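# Band the hair tie around a cable-wrapped charger

## Task

Get the hair tie around both the charger and the cable coiled on it, sitting straight across and well away from either end. Every loop of cable that was coiled on the charger at the start must still be coiled there, with nothing dangling, and the tie must press each loop against the charger's two wide faces. At the end the charger must rest on the desk, flat on one of its wide faces.

## Robot and tools

Robot: two Doosan M1013 arms, left_arm and right_arm, each carrying a Robotiq 140 two-finger gripper with a wrist camera. The fingers can fold at a hinge. A grip in the outer quarter of the pads, near the tips, squeezes as commanded. A grip nearer the palm may wrap around the part and pull it inward, holding a thin part loosely or not at all. Fingers pushed tip-first into a surface fold easily, so a move can overshoot a surface without obvious contact.

Frames: the scene frame has its origin at table height midway between the arms, +z up, +x out over the table, and left_arm on the +y side. Base positions are about (+0.079, +0.615, 0) m for left_arm and (+0.010, -0.601, 0) m for right_arm. Reported hand positions, orientations (quat_wxyz) and velocities are in the scene frame. end_effector_position is the point between the pads when they are closed. The gripper's +z axis points along the fingers, and the fingers open and close along its y axis. Fingertips reach about 33 mm past that point when the gap is small, and about 9 mm when fully open.

Row layout, used by both execute_actions and move: 18 numbers, each in [-1, 1]. The first 9 are left_arm: dx, dy, dz, rx, ry, rz, gripper position, force_limit, speed. The last 9 are the same for right_arm. Always send all 18, even if only one arm moves. The six pose numbers are an offset, not an absolute pose. They are measured from that arm's Hand target at the start of the action or move, along that Hand target's own axes. A value of 1.0 means 0.6 m, or 180 degrees for rx, ry, rz, which together form one rotation vector. Sending six zeros re-requests the current Hand target.

Gripper numbers: position +1 is fully open (140 mm), about -0.8 is where the pads touch, and -1 closes until blocked. force_limit sets the squeeze, from about 14 N at -1 to 58 N at +1. speed sets finger speed, from about 30 mm/s at -1 to 250 mm/s at +1. A fast close grips harder. To keep a gripper unchanged, resend its last three numbers, because 0 counts as a real command.

execute_actions(actions, cameras): actions is a list of actions. Each action is a list of up to 15 rows, each row one 1/30 s step, and the last row is held for the remaining steps. Every row is an offset from the start of that action, and each new action starts from the updated Hand target. Images come back only for an empty list or when cameras names them: cam_high, cam_low, cam_left_wrist, cam_right_wrist, or ["all"].

move(target, speed, blend, stop_force, zero, blocking, cameras): target is one 18-number row, or a list of up to 15 rows. Every row is offset from the Hand targets at the start of the move. The paths are straight lines and do not avoid obstacles. speed is in m/s, from 0.002 to 2, default 0.25; it can be one value or one per target. blend is a corner radius in metres, and 0 means stop at that target. stop_force is in N, from 10 to 80, and ends an arm's path when it meets that much resistance; it is unreliable when the gripper is turning or the arm is near a singular pose. zero=false keeps the previous force baseline. blocking=false returns early and cannot be combined with stop_force. For a list with stop_force, give every row the same gripper numbers. The move: line reports done, off_target, moving, held or fault, plus any limits (paced = clipped, held = withheld).

wait(seconds, 0 to 10) lets time pass. stop brakes a running move. zoom_image(camera, region [x0,y0,x1,y1], at most 504 px per side) enlarges part of the latest image. clear_fault(arm) releases a torque or force fault that a result has reported. read_manual returns licence texts only. finished_scene(scene) ends the current scene and cannot be undone.

Motion limits: each control step, the commanded pose is clipped to within 70 mm and 16 degrees of the measured pose. The gripper often stops short of its Hand target. If it does, send the remaining gap as an offset. The clearance check can hold back commands that bring the arms too close together.

Reading results: check object_status after a close. 2 means stopped on something while closing (a grip), 3 means the requested position was reached or the pads met, 0 means still moving, and 1 means blocked while opening. position_measured is in counts: 3 is fully open, 230 is pads touching. To grip harder, raise force_limit and change position slightly, e.g. from -1 to -0.98. Results also give joint torques, external torques, flange force along the gripper axes, wrist depth grids (7x7 cells, in mm), and MOTOR HOT or fault lines.

Things to avoid:
- Dropping parts, or letting anything fall or be left off the table.
- Slamming into the desk or fixed objects.
- Pressing a stiff arm beyond a firm contact. Net force of 144 N, or joint torque at its limit, stops the arm until clear_fault.
- Letting the two arms collide, or closing one gripper on the other's fingers.
- Moving a path close to an arm's own base.
- Holding loads stretched out for long, which overheats motors and triggers a braking pause.

Each tool is called after "Request:" as name(argument=value, ...), one argument or row to a line, values as JSON.

## Session

Request:
execute_actions(
  actions=[],
  cameras=["all"],
)

Scene clock: 0.00 s.
left_arm: end_effector_position=(+0.2633, +0.1278, +0.1094) position_measured=3 object_status=3 end_effector_quat_wxyz=(+0.038, +0.985, +0.152, +0.074) | right_arm: end_effector_position=(+0.9642, -0.3249, +0.1110) position_measured=3 object_status=3 end_effector_quat_wxyz=(-0.100, +0.735, +0.659, +0.124)
Joint positions: left_arm=[-1.367 0.063 2.148 0.19 0.856 -0.222] | right_arm=[0.156 0.75 1.148 0.333 1.165 0.134]
Joint velocities: within noise
Joint torques (N m): no reading
External joint torques (N m): no reading
Flange force (N): no reading
Wrist depth (mm): cam_left_wrist=[213 216 222 224 229 235 239 / 221 224 230 234 239 243 248 / 229 234 239 243 249 255 261 / 235 131 249 256 261 261 125 / - 251 259 266 272 277 107 / - 264 270 276 286 295 297 / - 279 287 291 299 306 315] | cam_right_wrist=[246 246 248 249 1177 1177 1190 / 246 247 249 250 1171 1171 1190 / 247 247 249 251 252 1196 1190 / - 134 250 251 253 1202 1202 / - 249 251 252 254 1190 113 / 249 250 251 253 255 1196 1196 / 250 251 252 254 255 1202 1196]
Hand target: left_arm +0.2633, +0.1278, +0.1094; +0.038, +0.985, +0.152, +0.074 | right_arm +0.9642, -0.3249, +0.1110; -0.100, +0.735, +0.659, +0.124
Tool commands: left_gripper/position=+1.0 left_gripper/force_limit=+1.0 left_gripper/speed=+1.0 right_gripper/position=+1.0 right_gripper/force_limit=+1.0 right_gripper/speed=+1.0
camera_calibration:
cam_left_wrist: T_world_to_cam=[[0.297888, -0.951056, 0.0821885, 0.0441706], [-0.935325, -0.273574, 0.224331, 0.258853], [-0.190867, -0.143698, -0.971041, 0.321137], [0, 0, 0, 1]] pos_world=[0.290248, 0.158971, 0.250138]
cam_right_wrist: T_world_to_cam=[[0.996104, -0.0816142, 0.0334036, -0.980097], [-0.0824329, -0.99631, 0.0239112, -0.240693], [0.0313288, -0.0265716, -0.999156, 0.21049], [0, 0, 0, 1]] pos_world=[0.949843, -0.314201, 0.248807]

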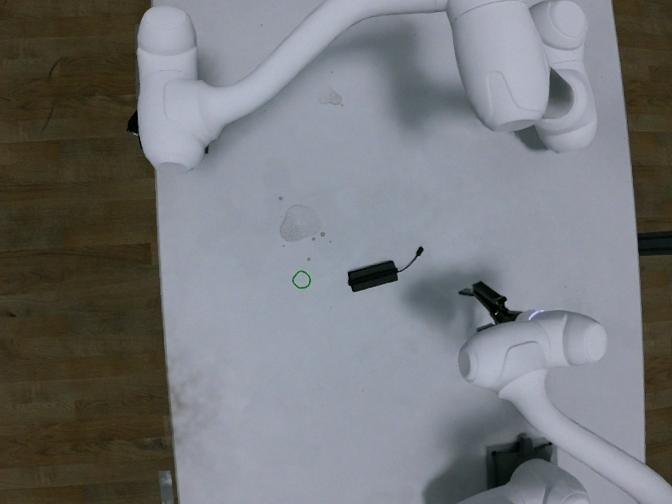

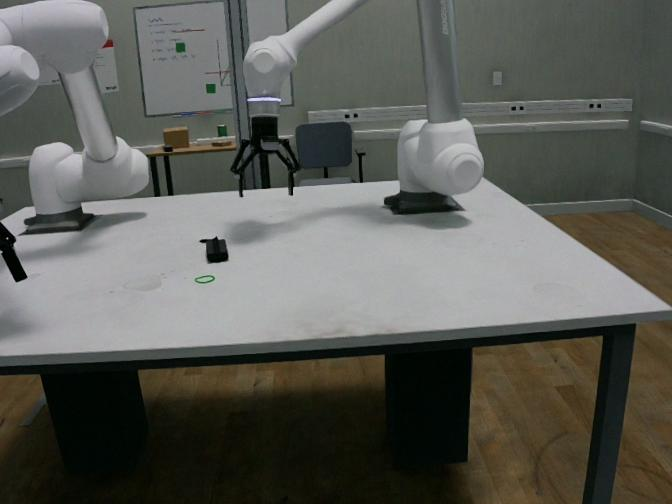

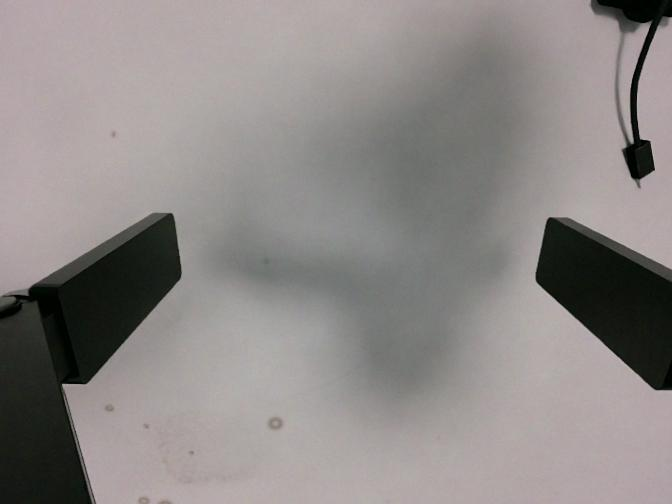

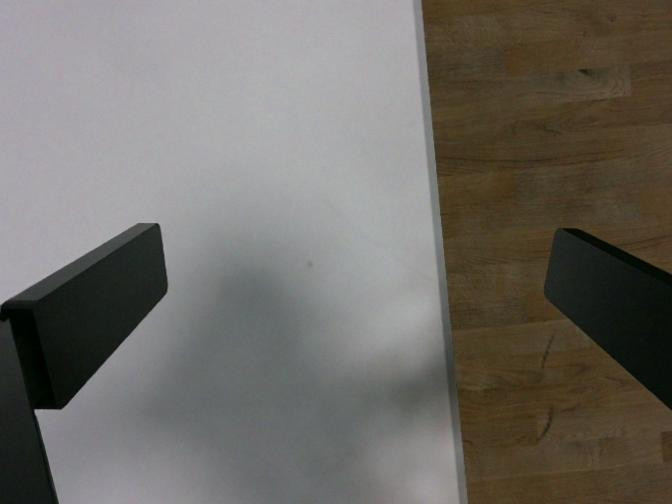

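Request:
zoom_image(
  camera="cam_high",
  region=[270, 220, 450, 320],
)

Request:
zoom_image(
  camera="cam_low",
  region=[160, 220, 260, 295],
)

Scaled by 2.800 from the camera's 672x504 image, which has a finer 960x720 frame.

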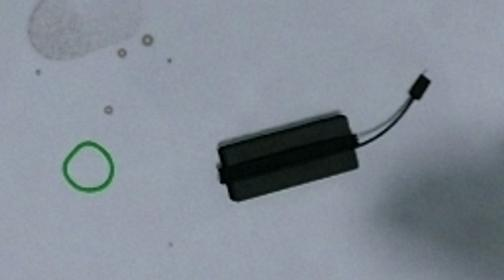

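Scaled by 5.040 from the camera's 672x504 image, which has a finer 960x720 frame.

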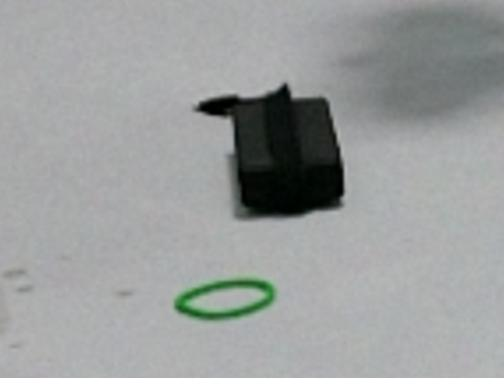

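Request:
move(
  target=[0.4575,0.3757,-0.0877,0.0539,-0.0173,-0.4015,-0.41,0,-0.3, 0.0498,-0.7685,-0.2935,0.034,0.398,-0.018,-1,0.3,-0.3],
  speed=[0.35],
  cameras=["all"],
)

Scene clock: 230.37 s.
left_arm: end_effector_position=(+0.5801, -0.0003, +0.2199) position_measured=181 object_status=3 end_effector_quat_wxyz=(+0.000, +0.707, +0.707, +0.000) | right_arm: end_effector_position=(+0.5000, -0.3006, +0.2798) position_measured=232 object_status=3 end_effector_quat_wxyz=(+0.500, -0.499, -0.501, -0.500)
Joint positions: left_arm=[-0.93 0.43 1.438 0 1.274 -0.931] | right_arm=[-0.125 0.296 2.26 1.457 1.646 -0.991]
Joint torques (N m): left_arm=[0.46 -86.29 -41.05 4.26 -0.12 0.43] | right_arm=[1.19 -60.18 -24.49 1.99 2.91 0.03]
External joint torques (N m): left_arm=[-0.49 1.82 0.55 -0.07 0.16 -0.43] | right_arm=[-1.31 3.03 -2.33 -0.15 -0.57 -0.03]
Flange force (N): left_arm=[-2.0 0.1 1.2] | right_arm=[-4.4 7.4 -2.8]
Wrist depth (mm): cam_left_wrist=[313 315 313 312 311 313 310 / 334 333 329 332 329 332 331 / 355 356 326 347 353 353 351 / 383 377 370 362 146 372 375 / 405 80 88 400 - 87 76 / - - - 442 - 63 75 / - 64 - 481 - - -] | cam_right_wrist=[3294 3156 3201 3201 365 3201 - / - 3918 1047 3496 397 - - / 3156 1010 1125 - 431 - - / - 992 997 118 959 1067 4545 / - - 87 82 94 82 691 / - - 71 61 - - - / - - - - - - -]
Hand target: left_arm +0.5801, -0.0003, +0.2199; +0.000, +0.707, +0.707, +0.000 | right_arm +0.5000, -0.3006, +0.2797; +0.500, -0.499, -0.501, -0.500
Off the commanded pose: left_arm 0.000 m, 0 deg | right_arm 0.000 m, 0 deg.
move: done
camera_calibration:
cam_left_wrist: T_world_to_cam=[[0.999881, 0.00168149, -0.0153124, -0.566568], [0.00698143, -0.935542, 0.353146, -0.0798407], [-0.0137316, -0.353211, -0.935443, 0.359828], [0, 0, 0, 1]] pos_world=[0.571999, 0.0533532, 0.356118]
cam_right_wrist: T_world_to_cam=[[0.999406, -0.00535744, 0.0340381, -0.500302], [0.0302491, -0.336653, -0.941143, 0.153268], [0.0165011, 0.941614, -0.336291, 0.507315], [0, 0, 0, 1]] pos_world=[0.486997, -0.428777, 0.331882]

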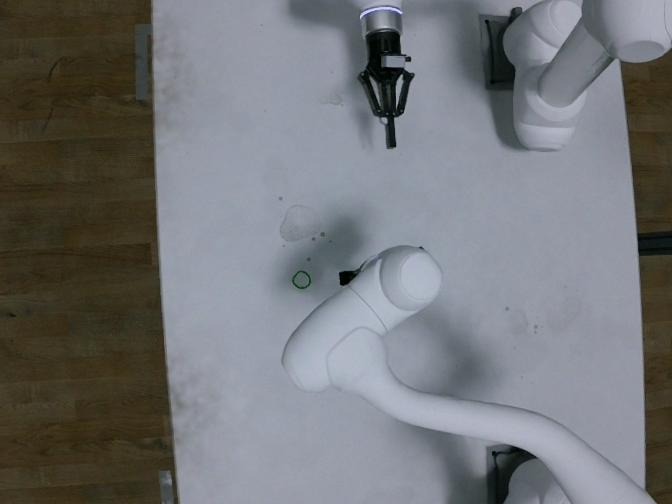

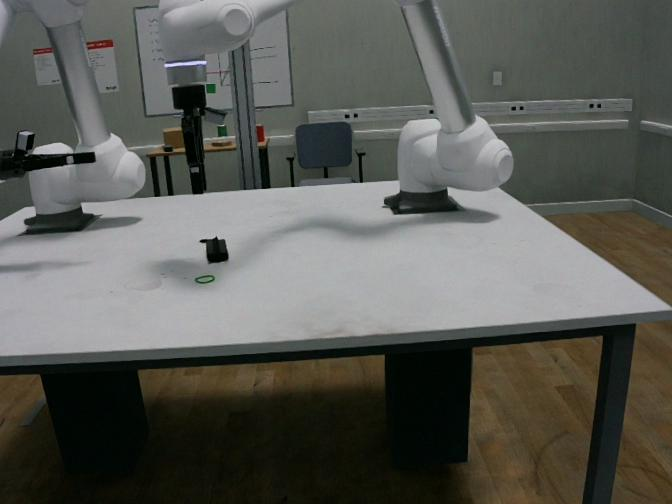

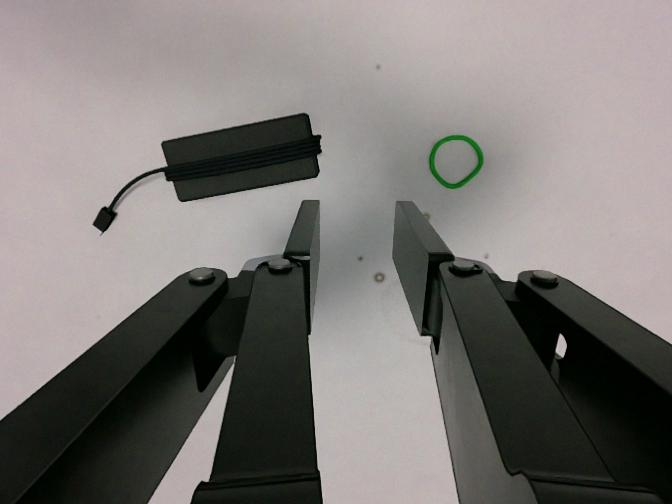

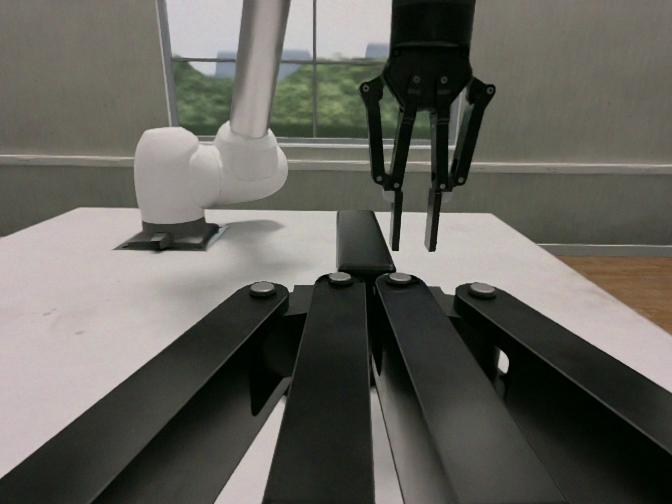

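Request:
zoom_image(
  camera="cam_left_wrist",
  region=[150, 100, 340, 220],
)

Request:
zoom_image(
  camera="cam_left_wrist",
  region=[415, 120, 505, 200],
)

Request:
zoom_image(
  camera="cam_low",
  region=[180, 225, 240, 290],
)

Scaled by 2.653 from the camera's 672x504 image, which has a finer 960x720 frame.

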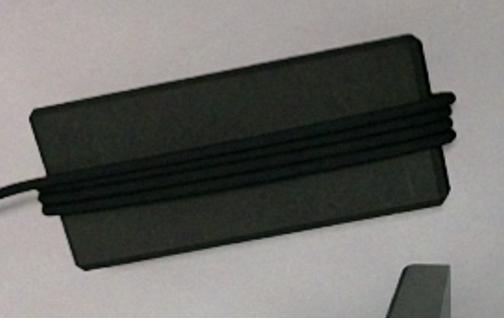

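Scaled by 5.600 from the camera's 672x504 image, which has a finer 960x720 frame.

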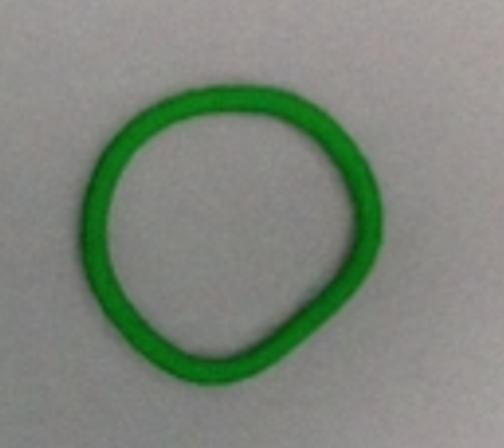

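Scaled by 7.754 from the camera's 672x504 image, which has a finer 960x720 frame.

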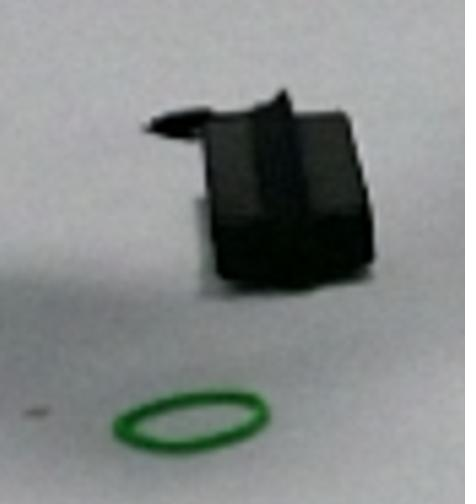

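Request:
move(
  target=[
    [0.0098,0.1205,0.2332,0,0,0,-0.42,0,-0.3, 0,0,0,0,0,0,-1,0.3,-0.3],
    [0.0098,0.1205,0.3042,0,0,0,-0.42,0,-0.3, 0,0,0,0,0,0,-1,0.3,-0.3],
    [0.0098,0.1205,0.3042,0,0,0,-1,0.3,-0.6, 0,0,0,0,0,0,-1,0.3,-0.3],
    [0.0098,0.1205,0.15,0,0,0,-1,0.3,-0.6, 0,0,0,0,0,0,-1,0.3,-0.3],
  ],
  speed=[0.25,0.06,0.05,0.1],
  blend=[0.005,0,0,0],
  cameras=["cam_left_wrist","cam_low"],
)

Request:
zoom_image(
  camera="cam_left_wrist",
  region=[240, 120, 500, 320],
)

Scene clock: 480.93 s.
left_arm: end_effector_position=(+0.6524, +0.0055, +0.1298) position_measured=229 object_status=2 end_effector_quat_wxyz=(+0.000, +0.707, +0.707, +0.000) | right_arm: end_effector_position=(+0.5000, -0.3006, +0.2797) position_measured=232 object_status=3 end_effector_quat_wxyz=(+0.500, -0.499, -0.501, -0.500)
Joint positions: left_arm=[-0.857 0.547 1.428 0 1.167 -0.857] | right_arm=[-0.125 0.296 2.26 1.457 1.646 -0.991]
Joint torques (N m): left_arm=[0.43 -94.43 -38.99 4.03 -0.13 0.43] | right_arm=[1.04 -59.98 -25.06 1.97 2.9 0.02]
External joint torques (N m): left_arm=[-0.36 1.38 0.22 -0.01 0.16 -0.43] | right_arm=[-0.89 2.66 -1.71 -0.16 -0.55 -0.02]
Flange force (N): left_arm=[-1.8 0.4 0.8] | right_arm=[-4.0 5.9 -1.9]
Wrist depth (mm): cam_left_wrist=[231 231 234 232 231 230 228 / 247 243 245 244 246 245 243 / 232 229 254 257 258 258 259 / 281 281 278 120 271 278 278 / 303 294 80 80 87 81 299 / - - - - - 68 62 / - - - - - - -] | cam_right_wrist=[2914 3496 3247 3294 3392 361 444 / 3392 - 1062 3665 3496 383 - / - 963 1072 2914 441 430 - / - 1114 997 118 467 884 4545 / 570 - 87 82 93 81 685 / - - 71 61 - - - / - - - - - - -]
Hand target: left_arm +0.6524, +0.0055, +0.1299; +0.000, +0.707, +0.707, +0.000 | right_arm +0.5000, -0.3006, +0.2797; +0.500, -0.499, -0.501, -0.500
Off the commanded pose: left_arm 0.000 m, 0 deg | right_arm 0.000 m, 0 deg.
move: done
camera_calibration:
cam_left_wrist: T_world_to_cam=[[0.999881, 0.00168093, -0.0153122, -0.640249], [0.00698083, -0.935542, 0.353146, -0.0431005], [-0.0137316, -0.353211, -0.935443, 0.278585], [0, 0, 0, 1]] pos_world=[0.644299, 0.0591532, 0.266018]
Images, in order (width x height): cam_low 672x504, cam_left_wrist 672x504.

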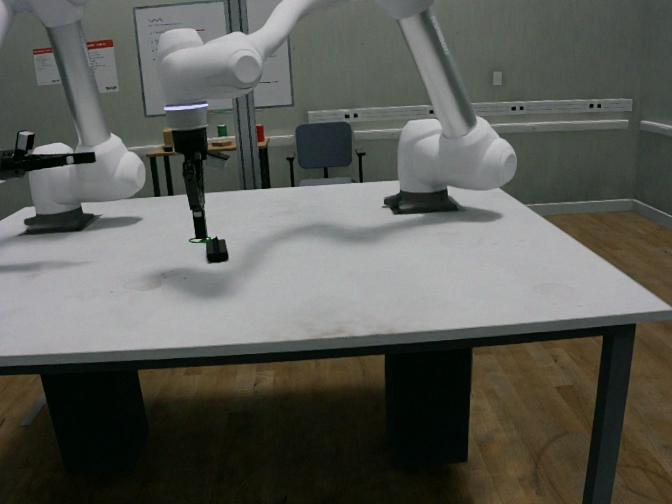

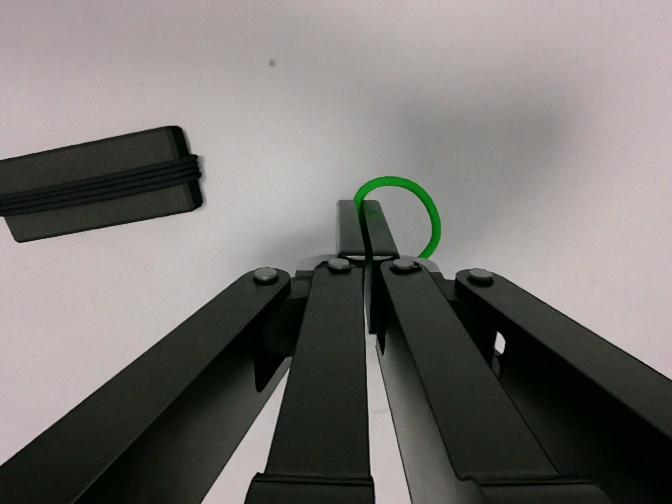

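Scaled by 1.938 from the camera's 672x504 image, which has a finer 960x720 frame.

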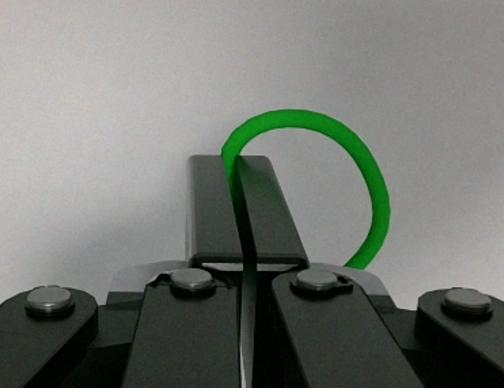

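Request:
move(
  target=[0.0442,-0.254,-0.2503,0,-0.5,0,-1,0.3,-0.6, -0.0028,-0.011,0.3785,-0.1111,0,0,-1,0.3,-0.3],
  speed=[0.35],
  cameras=["cam_left_wrist","cam_right_wrist","cam_high"],
)

Request:
zoom_image(
  camera="cam_right_wrist",
  region=[260, 120, 480, 290],
)

Request:
zoom_image(
  camera="cam_left_wrist",
  region=[240, 120, 500, 320],
)

Scene clock: 500.17 s.
left_arm: end_effector_position=(+0.5000, +0.0321, +0.2801) position_measured=229 object_status=2 end_effector_quat_wxyz=(+0.500, +0.500, +0.500, -0.500) | right_arm: end_effector_position=(+0.4931, -0.0735, +0.2781) position_measured=232 object_status=3 end_effector_quat_wxyz=(-0.406, +0.579, +0.406, +0.579)
Joint positions: left_arm=[-0.607 0.294 2.262 -2.095 1.249 1.071] | right_arm=[0.457 0.224 2.376 2.288 1.195 -1.173]
Joint torques (N m): left_arm=[0.49 -54.01 -21.54 -2.66 2.44 0.59] | right_arm=[0.69 -53.12 -24.94 -0.37 3.17 -0.07]
External joint torques (N m): left_arm=[-0.45 1.74 -0.57 0.17 0.03 -0.59] | right_arm=[-0.7 3.1 -1.83 -0.09 -0.58 0.07]
Flange force (N): left_arm=[1.5 2.8 2.0] | right_arm=[-4.1 5.6 4.6]
Wrist depth (mm): cam_left_wrist=[626 653 - - - - - / 669 2468 448 - - - - / - 2753 330 266 613 - - / 605 - 699 110 119 - 2863 / 610 - 81 81 87 81 - / - - - - - 68 62 / - - - - - - -] | cam_right_wrist=[479 2806 2990 3030 3201 - - / 479 2914 3030 3443 - - - / 455 467 291 226 4545 - 3294 / 470 487 984 131 947 3918 3607 / 659 - 87 82 93 83 2612 / - - 71 61 - - - / - - - - - - -]
Hand target: left_arm +0.5000, +0.0321, +0.2801; +0.500, +0.500, +0.500, -0.500 | right_arm +0.4931, -0.0735, +0.2781; -0.406, +0.579, +0.406, +0.579
Off the commanded pose: left_arm 0.000 m, 0 deg | right_arm 0.000 m, 0 deg.
move: done
camera_calibration:
cam_left_wrist: T_world_to_cam=[[0.999872, -0.0157967, -0.00267399, -0.488671], [0.00808112, 0.353142, 0.935535, -0.275264], [-0.0138341, -0.935437, 0.353224, 0.0842707], [0, 0, 0, 1]] pos_world=[0.491999, 0.168318, 0.226446]
cam_right_wrist: T_world_to_cam=[[0.937311, -0.346855, 0.0337673, -0.486582], [-0.0868137, -0.326236, -0.941294, 0.286884], [0.337508, 0.879353, -0.335896, 0.130137], [0, 0, 0, 1]] pos_world=[0.437062, -0.189617, 0.330185]
Images, in order (width x height): cam_high 672x504, cam_left_wrist 672x504, cam_right_wrist 672x504.

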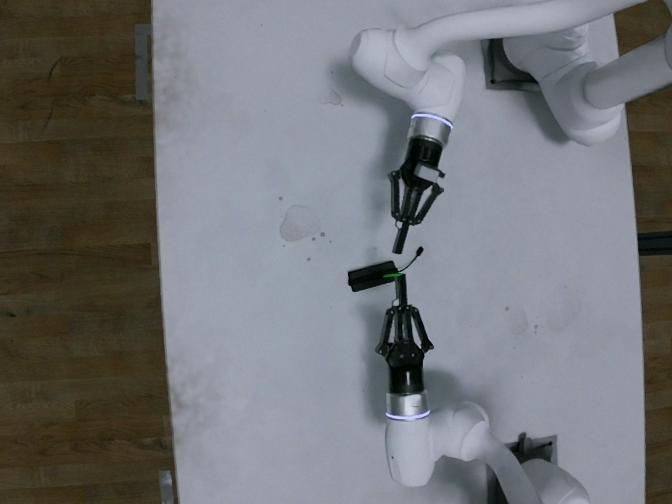

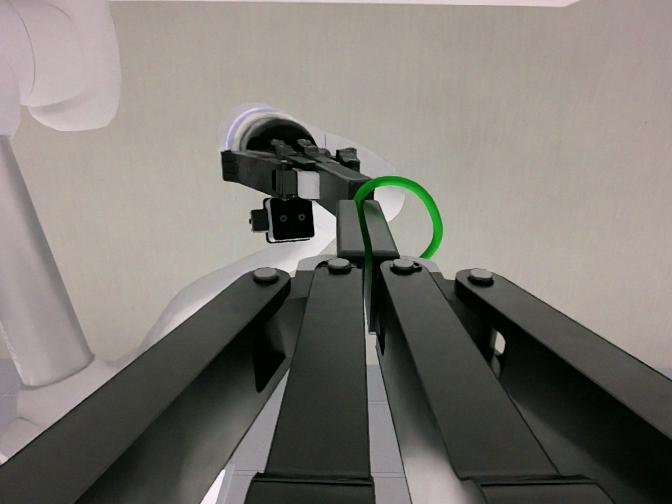

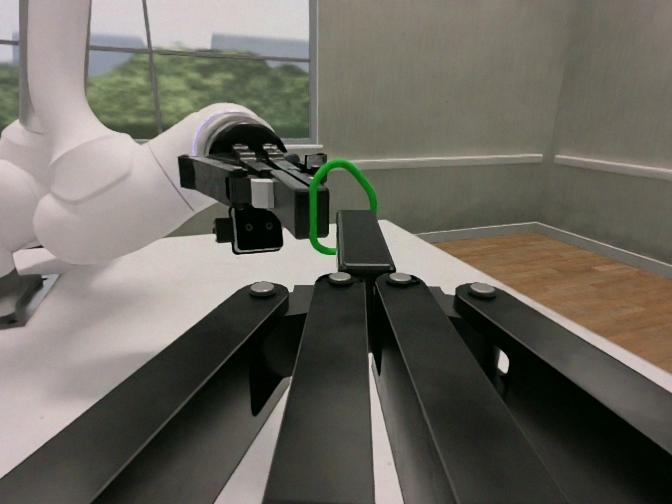

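Scaled by 2.291 from the camera's 672x504 image, which has a finer 960x720 frame.

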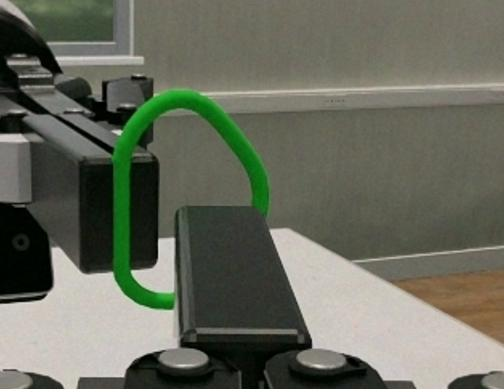

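Scaled by 1.938 from the camera's 672x504 image, which has a finer 960x720 frame.

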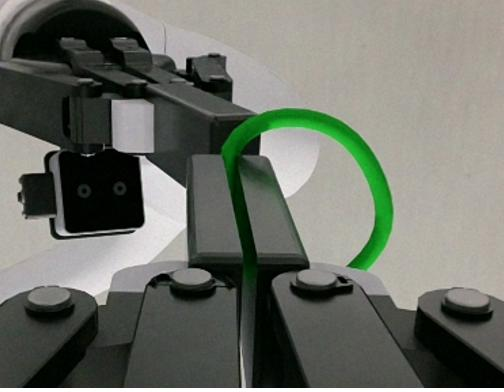

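Request:
move(
  target=[
    [0,0,0,0,0,0,-1,0.3,-0.6, 0,-0.0031,0.02,0,0,0,-1,0.3,-0.3],
    [0,0,0,0,0,0,-1,0.3,-0.6, 0,-0.0031,0.0967,0,0,0,-1,0.3,-0.3],
  ],
  speed=[0.06,0.04],
  blend=[0.004,0],
  cameras=["cam_left_wrist","cam_right_wrist"],
)

Request:
zoom_image(
  camera="cam_right_wrist",
  region=[260, 120, 480, 290],
)

Request:
zoom_image(
  camera="cam_left_wrist",
  region=[280, 130, 480, 290],
)

Scene clock: 585.07 s.
left_arm: end_effector_position=(+0.5000, +0.0321, +0.2801) position_measured=229 object_status=2 end_effector_quat_wxyz=(+0.500, +0.500, +0.500, -0.500) | right_arm: end_effector_position=(+0.5111, -0.0183, +0.2782) position_measured=232 object_status=3 end_effector_quat_wxyz=(-0.406, +0.579, +0.406, +0.579)
Joint positions: left_arm=[-0.607 0.294 2.262 -2.095 1.249 1.071] | right_arm=[0.546 0.277 2.295 2.37 1.142 -1.186]
Joint torques (N m): left_arm=[0.28 -53.24 -21.33 -2.72 2.35 0.53] | right_arm=[1.04 -59.12 -25.63 -0.66 3.26 -0.07]
External joint torques (N m): left_arm=[-0.28 0.95 -0.68 0.23 0.12 -0.53] | right_arm=[-1.01 2.87 -1.89 -0.07 -0.66 0.07]
Flange force (N): left_arm=[0.2 2.5 1.1] | right_arm=[-3.0 5.5 4.7]
Wrist depth (mm): cam_left_wrist=[622 - - - - 2587 - / 663 - 430 498 - - - / 3024 - 286 222 177 - - / 3112 3253 3158 110 109 - - / 603 - 80 81 87 81 - / - - - - - 68 62 / - - - - - - -] | cam_right_wrist=[435 2771 2914 2877 3030 3918 - / 428 2877 2951 3201 3342 - - / 405 412 235 3551 3918 - - / 412 435 190 131 902 3342 3113 / 666 - 87 82 93 82 2643 / - - 71 61 - - - / - - - - - - -]
Hand target: left_arm +0.5000, +0.0321, +0.2801; +0.500, +0.500, +0.500, -0.500 | right_arm +0.5111, -0.0183, +0.2782; -0.406, +0.579, +0.406, +0.579
Off the commanded pose: left_arm 0.000 m, 0 deg | right_arm 0.000 m, 0 deg.
move: done
camera_calibration:
cam_left_wrist: T_world_to_cam=[[0.999872, -0.0157967, -0.00267399, -0.488671], [0.00808112, 0.353142, 0.935535, -0.275264], [-0.0138341, -0.935437, 0.353224, 0.0842707], [0, 0, 0, 1]] pos_world=[0.491999, 0.168318, 0.226446]
cam_right_wrist: T_world_to_cam=[[0.937343, -0.346772, 0.0337365, -0.4843], [-0.0868159, -0.326244, -0.941291, 0.306454], [0.337419, 0.879383, -0.335907, 0.0755696], [0, 0, 0, 1]] pos_world=[0.455061, -0.134417, 0.330185]
Images, in order (width x height): cam_left_wrist 672x504, cam_right_wrist 672x504.

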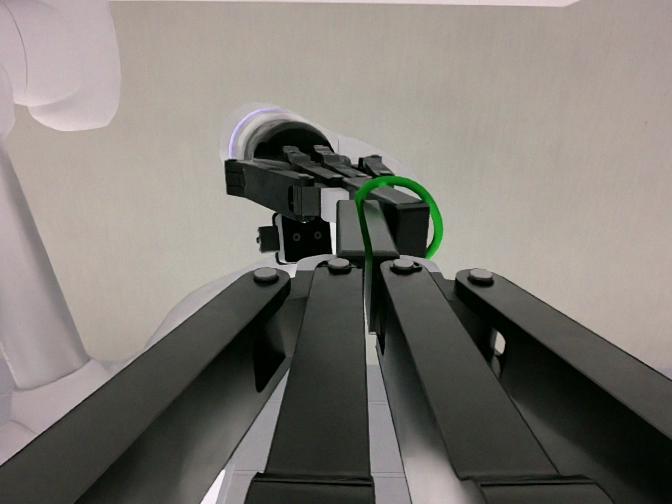

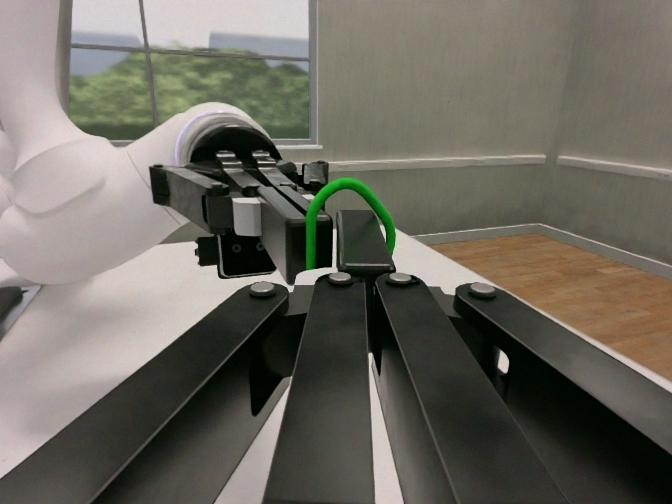

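Scaled by 2.291 from the camera's 672x504 image, which has a finer 960x720 frame.

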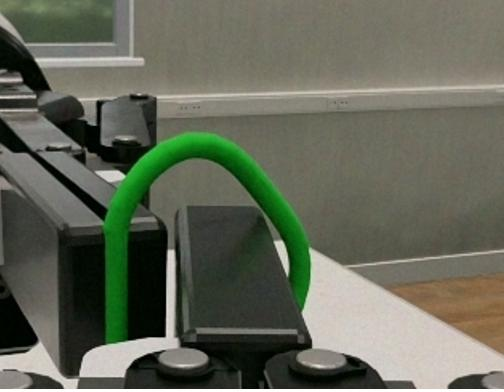

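Scaled by 2.520 from the camera's 672x504 image, which has a finer 960x720 frame.

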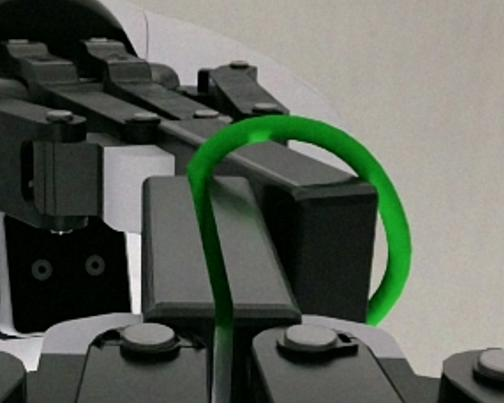

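Request:
move(
  target=[
    [0,0,0,0,0,0,-1,0.3,-0.6, 0.0025,-0.00125,-0.0005,0,0,0,-1,0.3,-0.3],
    [0,0,0,0,0,0,-1,0.3,-0.6, 0.0025,-0.00125,0.0367,0,0,0,-1,0.3,-0.3],
  ],
  speed=[0.03,0.03],
  cameras=["cam_left_wrist","cam_right_wrist"],
)

Request:
zoom_image(
  camera="cam_right_wrist",
  region=[260, 120, 480, 290],
)

Request:
zoom_image(
  camera="cam_left_wrist",
  region=[280, 130, 480, 290],
)

Scene clock: 628.90 s.
left_arm: end_effector_position=(+0.5000, +0.0321, +0.2801) position_measured=229 object_status=2 end_effector_quat_wxyz=(+0.500, +0.500, +0.500, -0.500) | right_arm: end_effector_position=(+0.5179, +0.0026, +0.2797) position_measured=232 object_status=3 end_effector_quat_wxyz=(-0.406, +0.579, +0.406, +0.579)
Joint positions: left_arm=[-0.607 0.294 2.262 -2.095 1.249 1.071] | right_arm=[0.576 0.295 2.262 2.395 1.119 -1.188]
Joint torques (N m): left_arm=[0.58 -53.29 -21.47 -2.66 2.39 0.51] | right_arm=[1 -61.15 -26.71 -0.73 3.13 -0.1]
External joint torques (N m): left_arm=[-0.58 0.95 -0.45 0.19 0.08 -0.5] | right_arm=[-1.13 2.57 -1.51 -0.08 -0.53 0.1]
Flange force (N): left_arm=[0.4 1.7 1.5] | right_arm=[-2.7 5.1 3.7]
Wrist depth (mm): cam_left_wrist=[621 - - 2237 2587 2556 - / 661 - 415 2753 - - 2556 / - - 257 228 166 - - / 558 - 221 112 138 3253 - / 596 - 80 81 87 81 - / - - - - - 68 62 / - - - - - - -] | cam_right_wrist=[664 2643 2877 3247 3665 - - / 663 2806 3030 2914 6493 - - / 383 392 255 3496 4058 - 3201 / 388 435 180 130 1082 4208 3247 / 623 - 87 82 93 83 2612 / - - 71 61 - - - / - - - - - - -]
Hand target: left_arm +0.5000, +0.0321, +0.2801; +0.500, +0.500, +0.500, -0.500 | right_arm +0.5179, +0.0026, +0.2797; -0.406, +0.579, +0.406, +0.579
Off the commanded pose: left_arm 0.000 m, 0 deg | right_arm 0.000 m, 0 deg.
move: done
camera_calibration:
cam_left_wrist: T_world_to_cam=[[0.999872, -0.0157967, -0.00267399, -0.488671], [0.00808112, 0.353142, 0.935535, -0.275264], [-0.0138341, -0.935437, 0.353224, 0.0842707], [0, 0, 0, 1]] pos_world=[0.491999, 0.168318, 0.226446]
cam_right_wrist: T_world_to_cam=[[0.937343, -0.346772, 0.0337365, -0.48348], [-0.0868159, -0.326244, -0.941291, 0.315369], [0.337419, 0.879383, -0.335907, 0.0554335], [0, 0, 0, 1]] pos_world=[0.461861, -0.113517, 0.331785]
Images, in order (width x height): cam_left_wrist 672x504, cam_right_wrist 672x504.

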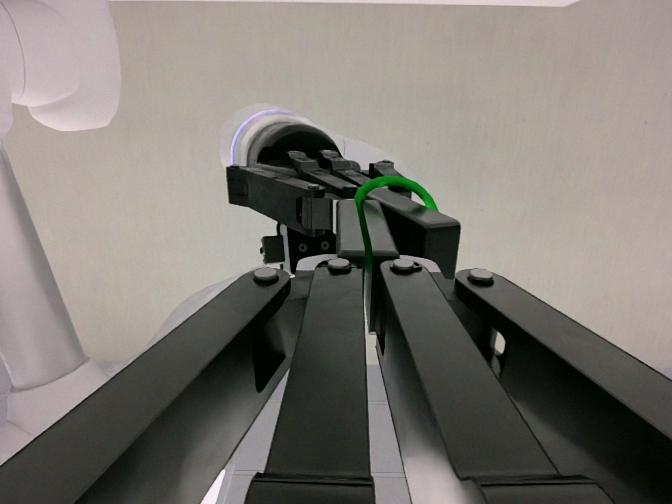

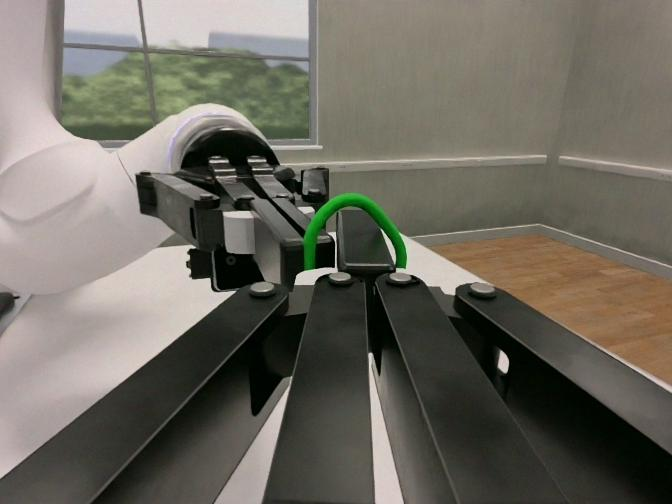

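Scaled by 2.291 from the camera's 672x504 image, which has a finer 960x720 frame.

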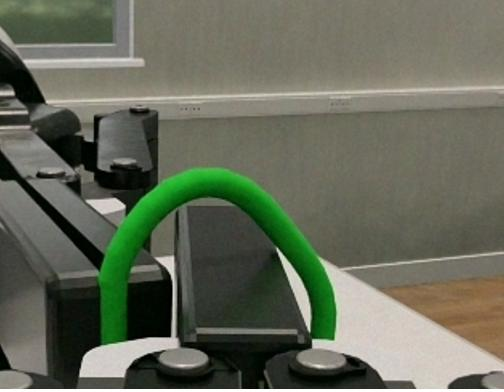

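Scaled by 2.520 from the camera's 672x504 image, which has a finer 960x720 frame.

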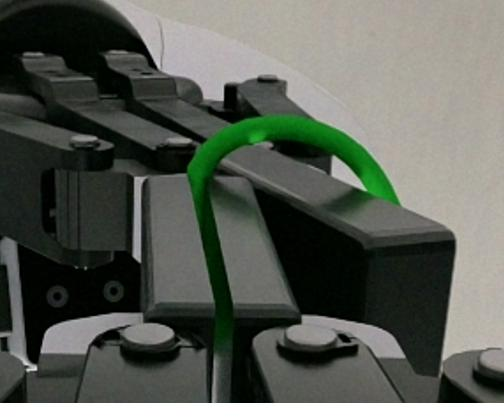

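Request:
move(
  target=[
    [0,-0.0042,0,0,0,0,-1,0.3,-0.6, 0,0,0,0,0,0,-1,0.3,-0.3],
    [0,-0.0042,0,0,0,0,-0.7,0.3,-1, 0,0,0,0,0,0,-1,0.3,-0.3],
    [0,-0.0042,-0.03,0,0,0,-0.7,0.3,-1, 0,0,0,0,0,0,-1,0.3,-0.3],
    [0,-0.0042,-0.2,0,0,0,-0.7,0.3,-1, 0,0,0,0,0,0,-1,0.3,-0.3],
  ],
  speed=[0.02,0.03,0.03,0.12],
  blend=[0,0,0.005,0],
  cameras=["cam_left_wrist","cam_right_wrist"],
)

Request:
zoom_image(
  camera="cam_right_wrist",
  region=[260, 120, 480, 290],
)

Request:
zoom_image(
  camera="cam_left_wrist",
  region=[280, 100, 480, 290],
)

Scene clock: 660.33 s.
left_arm: end_effector_position=(+0.4976, +0.1521, +0.2801) position_measured=217 object_status=3 end_effector_quat_wxyz=(+0.500, +0.500, +0.500, -0.500) | right_arm: end_effector_position=(+0.5179, +0.0026, +0.2797) position_measured=232 object_status=3 end_effector_quat_wxyz=(-0.406, +0.579, +0.406, +0.579)
Joint positions: left_arm=[-0.381 0.233 2.355 -1.899 1.374 1.049] | right_arm=[0.576 0.295 2.262 2.395 1.119 -1.188]
Joint torques (N m): left_arm=[1.49 -45.48 -19.36 -2.16 2.32 0.55] | right_arm=[1.23 -61.62 -26.22 -0.67 3.19 -0.07]
External joint torques (N m): left_arm=[-1.54 1.45 -0.4 0.06 0.12 -0.55] | right_arm=[-1.28 3.18 -1.74 -0.14 -0.59 0.07]
Flange force (N): left_arm=[1.4 1.5 3.6] | right_arm=[-3.6 6.0 4.5]
Wrist depth (mm): cam_left_wrist=[686 759 2718 - - 2718 - / 684 826 542 412 - - - / 675 - 2684 326 256 - - / 697 - - 134 101 - - / 684 - 81 81 87 81 2753 / - - - - - 71 62 / - - - - - - -] | cam_right_wrist=[2553 2738 2738 - - - - / 496 2877 3071 4370 - - - / 488 499 313 4835 4208 3852 - / 499 525 975 118 3852 3918 3392 / 721 - 87 82 88 83 2612 / - - 71 61 - - - / - - - - - - -]
Hand target: left_arm +0.4976, +0.1521, +0.2801; +0.500, +0.500, +0.500, -0.500 | right_arm +0.5179, +0.0026, +0.2797; -0.406, +0.579, +0.406, +0.579
Off the commanded pose: left_arm 0.000 m, 0 deg | right_arm 0.000 m, 0 deg.
move: done
camera_calibration:
cam_left_wrist: T_world_to_cam=[[0.999872, -0.0157967, -0.00267399, -0.484376], [0.00808112, 0.353142, 0.935535, -0.317621], [-0.0138341, -0.935437, 0.353224, 0.19649], [0, 0, 0, 1]] pos_world=[0.489599, 0.288318, 0.226446]
cam_right_wrist: T_world_to_cam=[[0.937343, -0.346772, 0.0337365, -0.483445], [-0.0868159, -0.326244, -0.941291, 0.315401], [0.337419, 0.879383, -0.335907, 0.0553455], [0, 0, 0, 1]] pos_world=[0.461861, -0.113417, 0.331785]
Images, in order (width x height): cam_left_wrist 672x504, cam_right_wrist 672x504.

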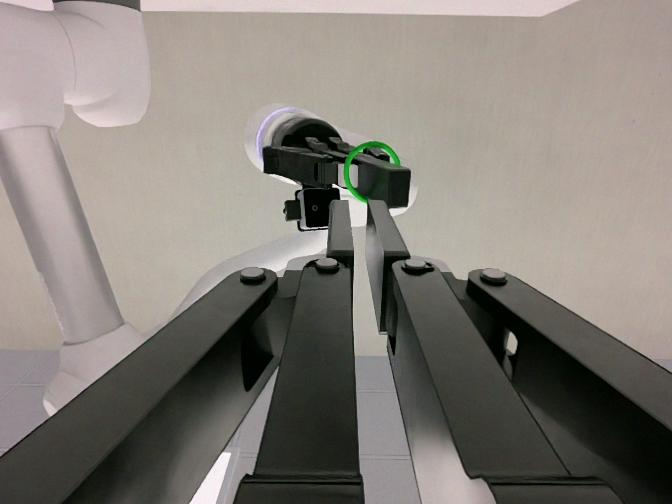

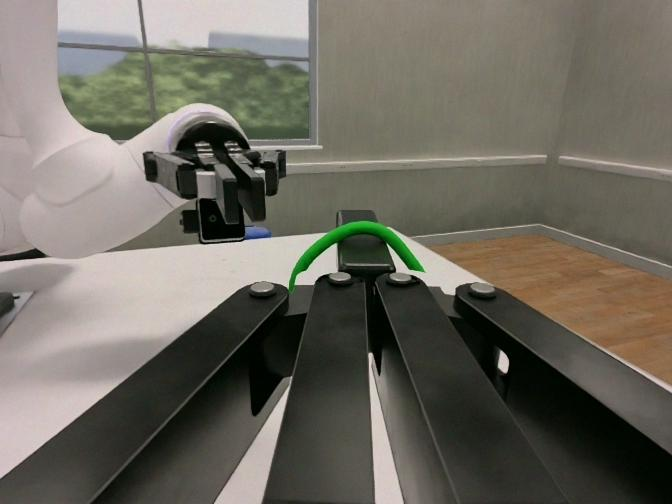

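Scaled by 2.291 from the camera's 672x504 image, which has a finer 960x720 frame.

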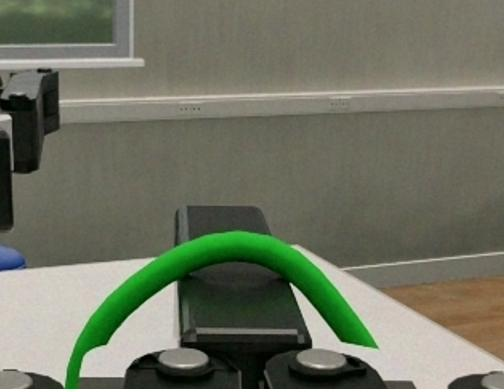

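Scaled by 2.520 from the camera's 672x504 image, which has a finer 960x720 frame.

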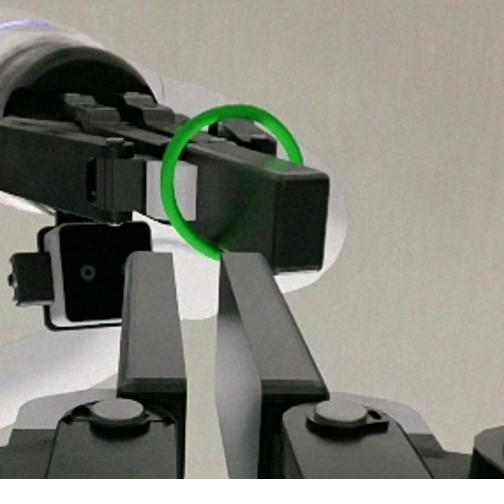

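Request:
move(
  target=[
    [0,0,0,0,0,0,-0.7,0.3,-1, 0,0,0,0,0,0,-0.08,0.3,-1],
    [-0.0833,-0.0793,0.0868,0,0.5,0,-0.7,0.3,-1, -0.0012,0.1144,-0.4065,0.1111,0,0,-0.08,0.3,-1],
    [0.2335,-0.0832,0.2502,-0.4272,0.3560,-0.4272,0.16,0.3,-0.3, -0.0012,0.1144,-0.4065,0.1111,0,0,-0.08,0.3,-1],
  ],
  speed=[0.05,0.4,0.4],
  blend=[0,0.02,0],
  cameras=["cam_left_wrist","cam_right_wrist"],
)

Request:
zoom_image(
  camera="cam_left_wrist",
  region=[200, 60, 500, 360],
)

Request:
zoom_image(
  camera="cam_right_wrist",
  region=[200, 150, 480, 350],
)

Scene clock: 746.80 s.
left_arm: end_effector_position=(+0.4475, +0.0021, +0.1400) position_measured=109 object_status=0 end_effector_quat_wxyz=(+0.000, -0.090, +0.996, +0.001) | right_arm: end_effector_position=(+0.4993, -0.2500, +0.2789) position_measured=140 object_status=3 end_effector_quat_wxyz=(+0.500, -0.499, -0.501, -0.500)
Joint positions: left_arm=[-1.077 0.363 1.691 0 1.089 -2.83] | right_arm=[-0.022 0.296 2.263 1.543 1.59 -0.99]
Joint torques (N m): left_arm=[0.71 -75.9 -37.47 3.77 -0.12 0.45] | right_arm=[1.06 -60.5 -24.78 1.69 2.92 -0.09]
External joint torques (N m): left_arm=[-0.74 1.12 -0.23 0.06 0.12 -0.45] | right_arm=[-1.06 3.11 -2.1 -0.08 -0.58 0.09]
Flange force (N): left_arm=[0.8 -2.5 0.4] | right_arm=[-4.3 7.4 -1.4]
Wrist depth (mm): cam_left_wrist=[239 240 239 240 240 240 240 / 256 255 255 254 255 254 256 / 271 270 272 250 271 274 271 / 290 284 125 263 288 283 292 / - 86 311 313 313 88 83 / - - 340 335 338 - - / - - 369 366 370 - -] | cam_right_wrist=[- 2877 313 337 3201 3113 - / - 2525 338 3294 3443 3987 3392 / 3607 943 984 3551 - - - / - 988 123 344 127 848 3918 / - 87 108 712 134 96 92 / - - 458 465 - - 73 / - - 404 404 404 - -]
Hand target: left_arm +0.4475, +0.0021, +0.1400; +0.000, -0.090, +0.996, +0.000 | right_arm +0.4993, -0.2500, +0.2789; +0.500, -0.499, -0.501, -0.500
Off the commanded pose: left_arm 0.000 m, 0 deg | right_arm 0.000 m, 0 deg.
move: done
camera_calibration:
cam_left_wrist: T_world_to_cam=[[-0.182499, 0.983107, -0.0139554, 0.091608], [0.919005, 0.17561, 0.352976, -0.458946], [0.349463, 0.0515927, -0.935528, 0.120728], [0, 0, 0, 1]] pos_world=[0.396302, -0.0156937, 0.27622]
cam_right_wrist: T_world_to_cam=[[0.999409, -0.00539374, 0.0339438, -0.499385], [0.0301496, -0.336564, -0.941178, 0.169535], [0.0165007, 0.941645, -0.336203, 0.459454], [0, 0, 0, 1]] pos_world=[0.486397, -0.378277, 0.330983]
Images, in order (width x height): cam_left_wrist 672x504, cam_right_wrist 672x504.

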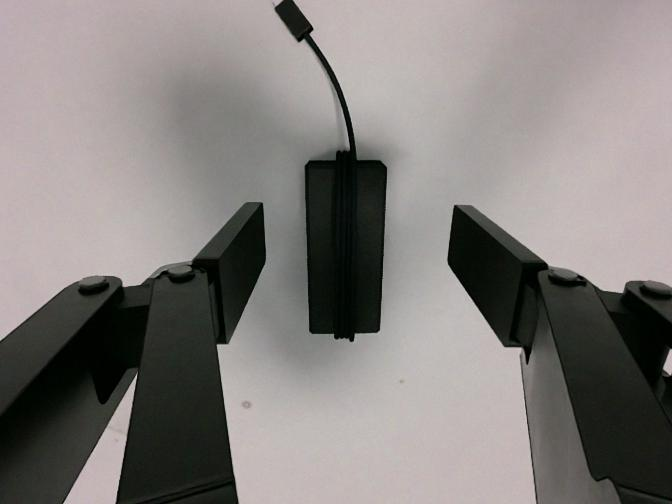

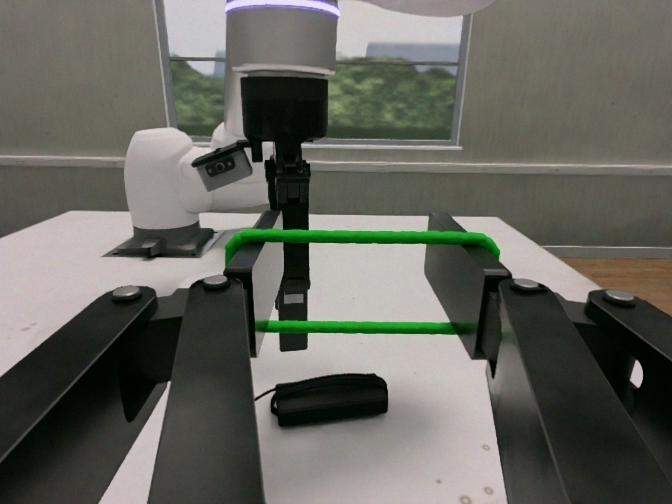

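Scaled by 1.680 from the camera's 672x504 image, which has a finer 960x720 frame.

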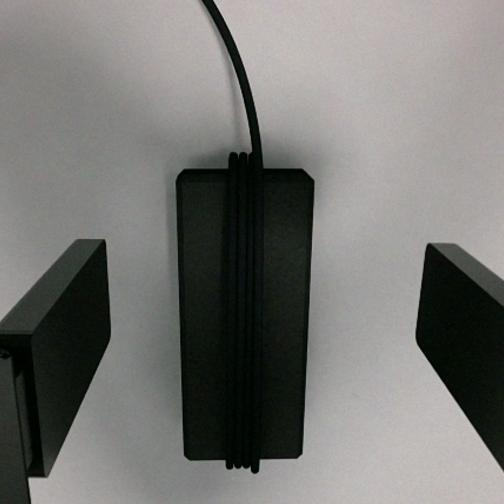

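Scaled by 1.800 from the camera's 672x504 image, which has a finer 960x720 frame.

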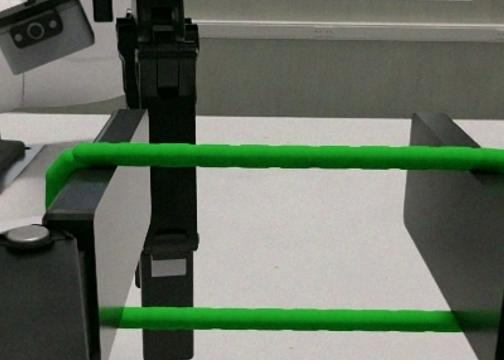

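Request:
move(
  target=[
    [0,0,0.1733,0,0,0,0.16,0.3,-0.3, 0,0,0,0,0,0,-0.08,0.3,-1],
    [0,0,0.1733,0,0,0,-1,0.5,-1, 0,0,0,0,0,0,-0.08,0.3,-1],
    [0,0,0.05,0,0,0,-1,0.5,-1, 0,0,0,0,0,0,-0.08,0.3,-1],
  ],
  speed=[0.1,0.05,0.06],
  cameras=["cam_left_wrist","cam_right_wrist"],
)

Request:
zoom_image(
  camera="cam_right_wrist",
  region=[200, 280, 480, 480],
)

Scene clock: 778.73 s.
left_arm: end_effector_position=(+0.4475, +0.0021, +0.1100) position_measured=155 object_status=2 end_effector_quat_wxyz=(+0.000, -0.090, +0.996, +0.001) | right_arm: end_effector_position=(+0.4993, -0.2500, +0.2789) position_measured=140 object_status=3 end_effector_quat_wxyz=(+0.500, -0.499, -0.501, -0.500)
Joint positions: left_arm=[-1.077 0.386 1.718 0 1.038 -2.83] | right_arm=[-0.022 0.296 2.263 1.543 1.59 -0.99]
Joint torques (N m): left_arm=[0.76 -78.8 -37 3.77 -0.21 0.5] | right_arm=[1.09 -60.03 -24.9 1.75 2.92 -0.03]
External joint torques (N m): left_arm=[-0.74 2.74 0.52 -0.06 0.23 -0.5] | right_arm=[-1.2 2.71 -2 -0.14 -0.59 0.03]
Flange force (N): left_arm=[0.6 -3.3 2.3] | right_arm=[-3.8 6.7 -1.8]
Wrist depth (mm): cam_left_wrist=[212 213 213 211 213 214 213 / 226 226 229 226 227 226 227 / 240 246 242 238 238 242 242 / 260 259 133 145 144 254 258 / - 86 86 158 147 81 82 / - 71 57 172 180 58 - / - - - 328 - - -] | cam_right_wrist=[4456 3788 311 321 375 446 - / - 4940 330 3342 3201 2738 3030 / - 920 992 366 3788 3665 - / 963 951 123 343 127 108 3551 / - 87 108 435 134 96 92 / - - 499 501 506 - 73 / - - - 405 404 - -]
Hand target: left_arm +0.4475, +0.0021, +0.1100; +0.000, -0.090, +0.996, +0.000 | right_arm +0.4993, -0.2500, +0.2789; +0.500, -0.499, -0.501, -0.500
Off the commanded pose: left_arm 0.000 m, 0 deg | right_arm 0.000 m, 0 deg.
move: done
camera_calibration:
cam_left_wrist: T_world_to_cam=[[-0.182499, 0.983107, -0.0139554, 0.0911697], [0.919005, 0.17561, 0.352976, -0.448229], [0.349463, 0.0515927, -0.935528, 0.0926037], [0, 0, 0, 1]] pos_world=[0.396202, -0.0156937, 0.24612]
cam_right_wrist: T_world_to_cam=[[0.999409, -0.00539374, 0.0339438, -0.499385], [0.0301496, -0.336564, -0.941178, 0.169535], [0.0165007, 0.941645, -0.336203, 0.459454], [0, 0, 0, 1]] pos_world=[0.486397, -0.378277, 0.330983]
Images, in order (width x height): cam_left_wrist 672x504, cam_right_wrist 672x504.

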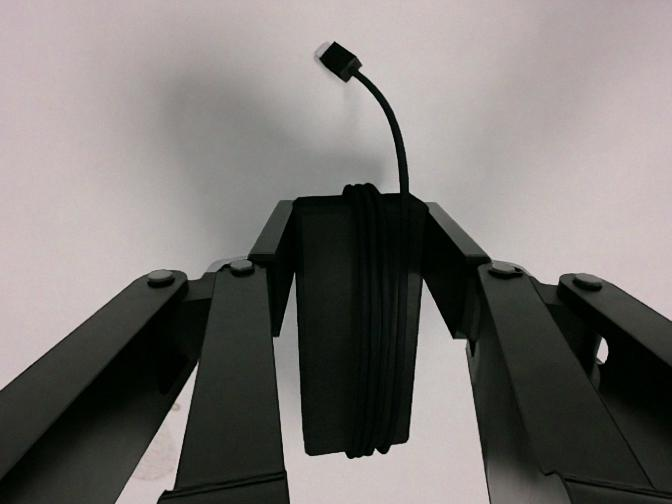

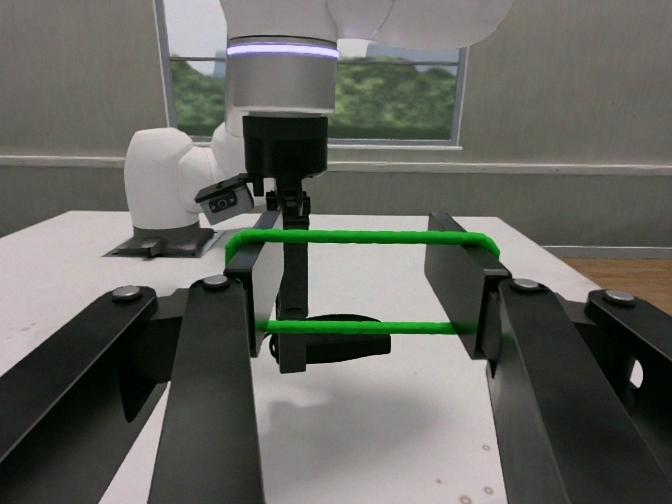

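Scaled by 1.800 from the camera's 672x504 image, which has a finer 960x720 frame.

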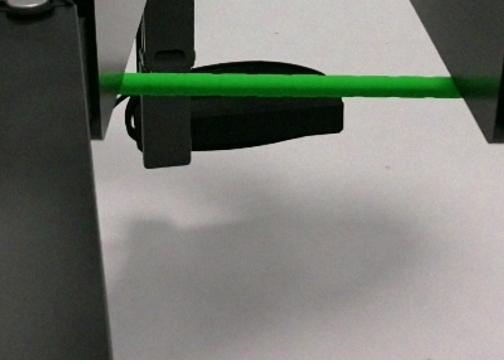

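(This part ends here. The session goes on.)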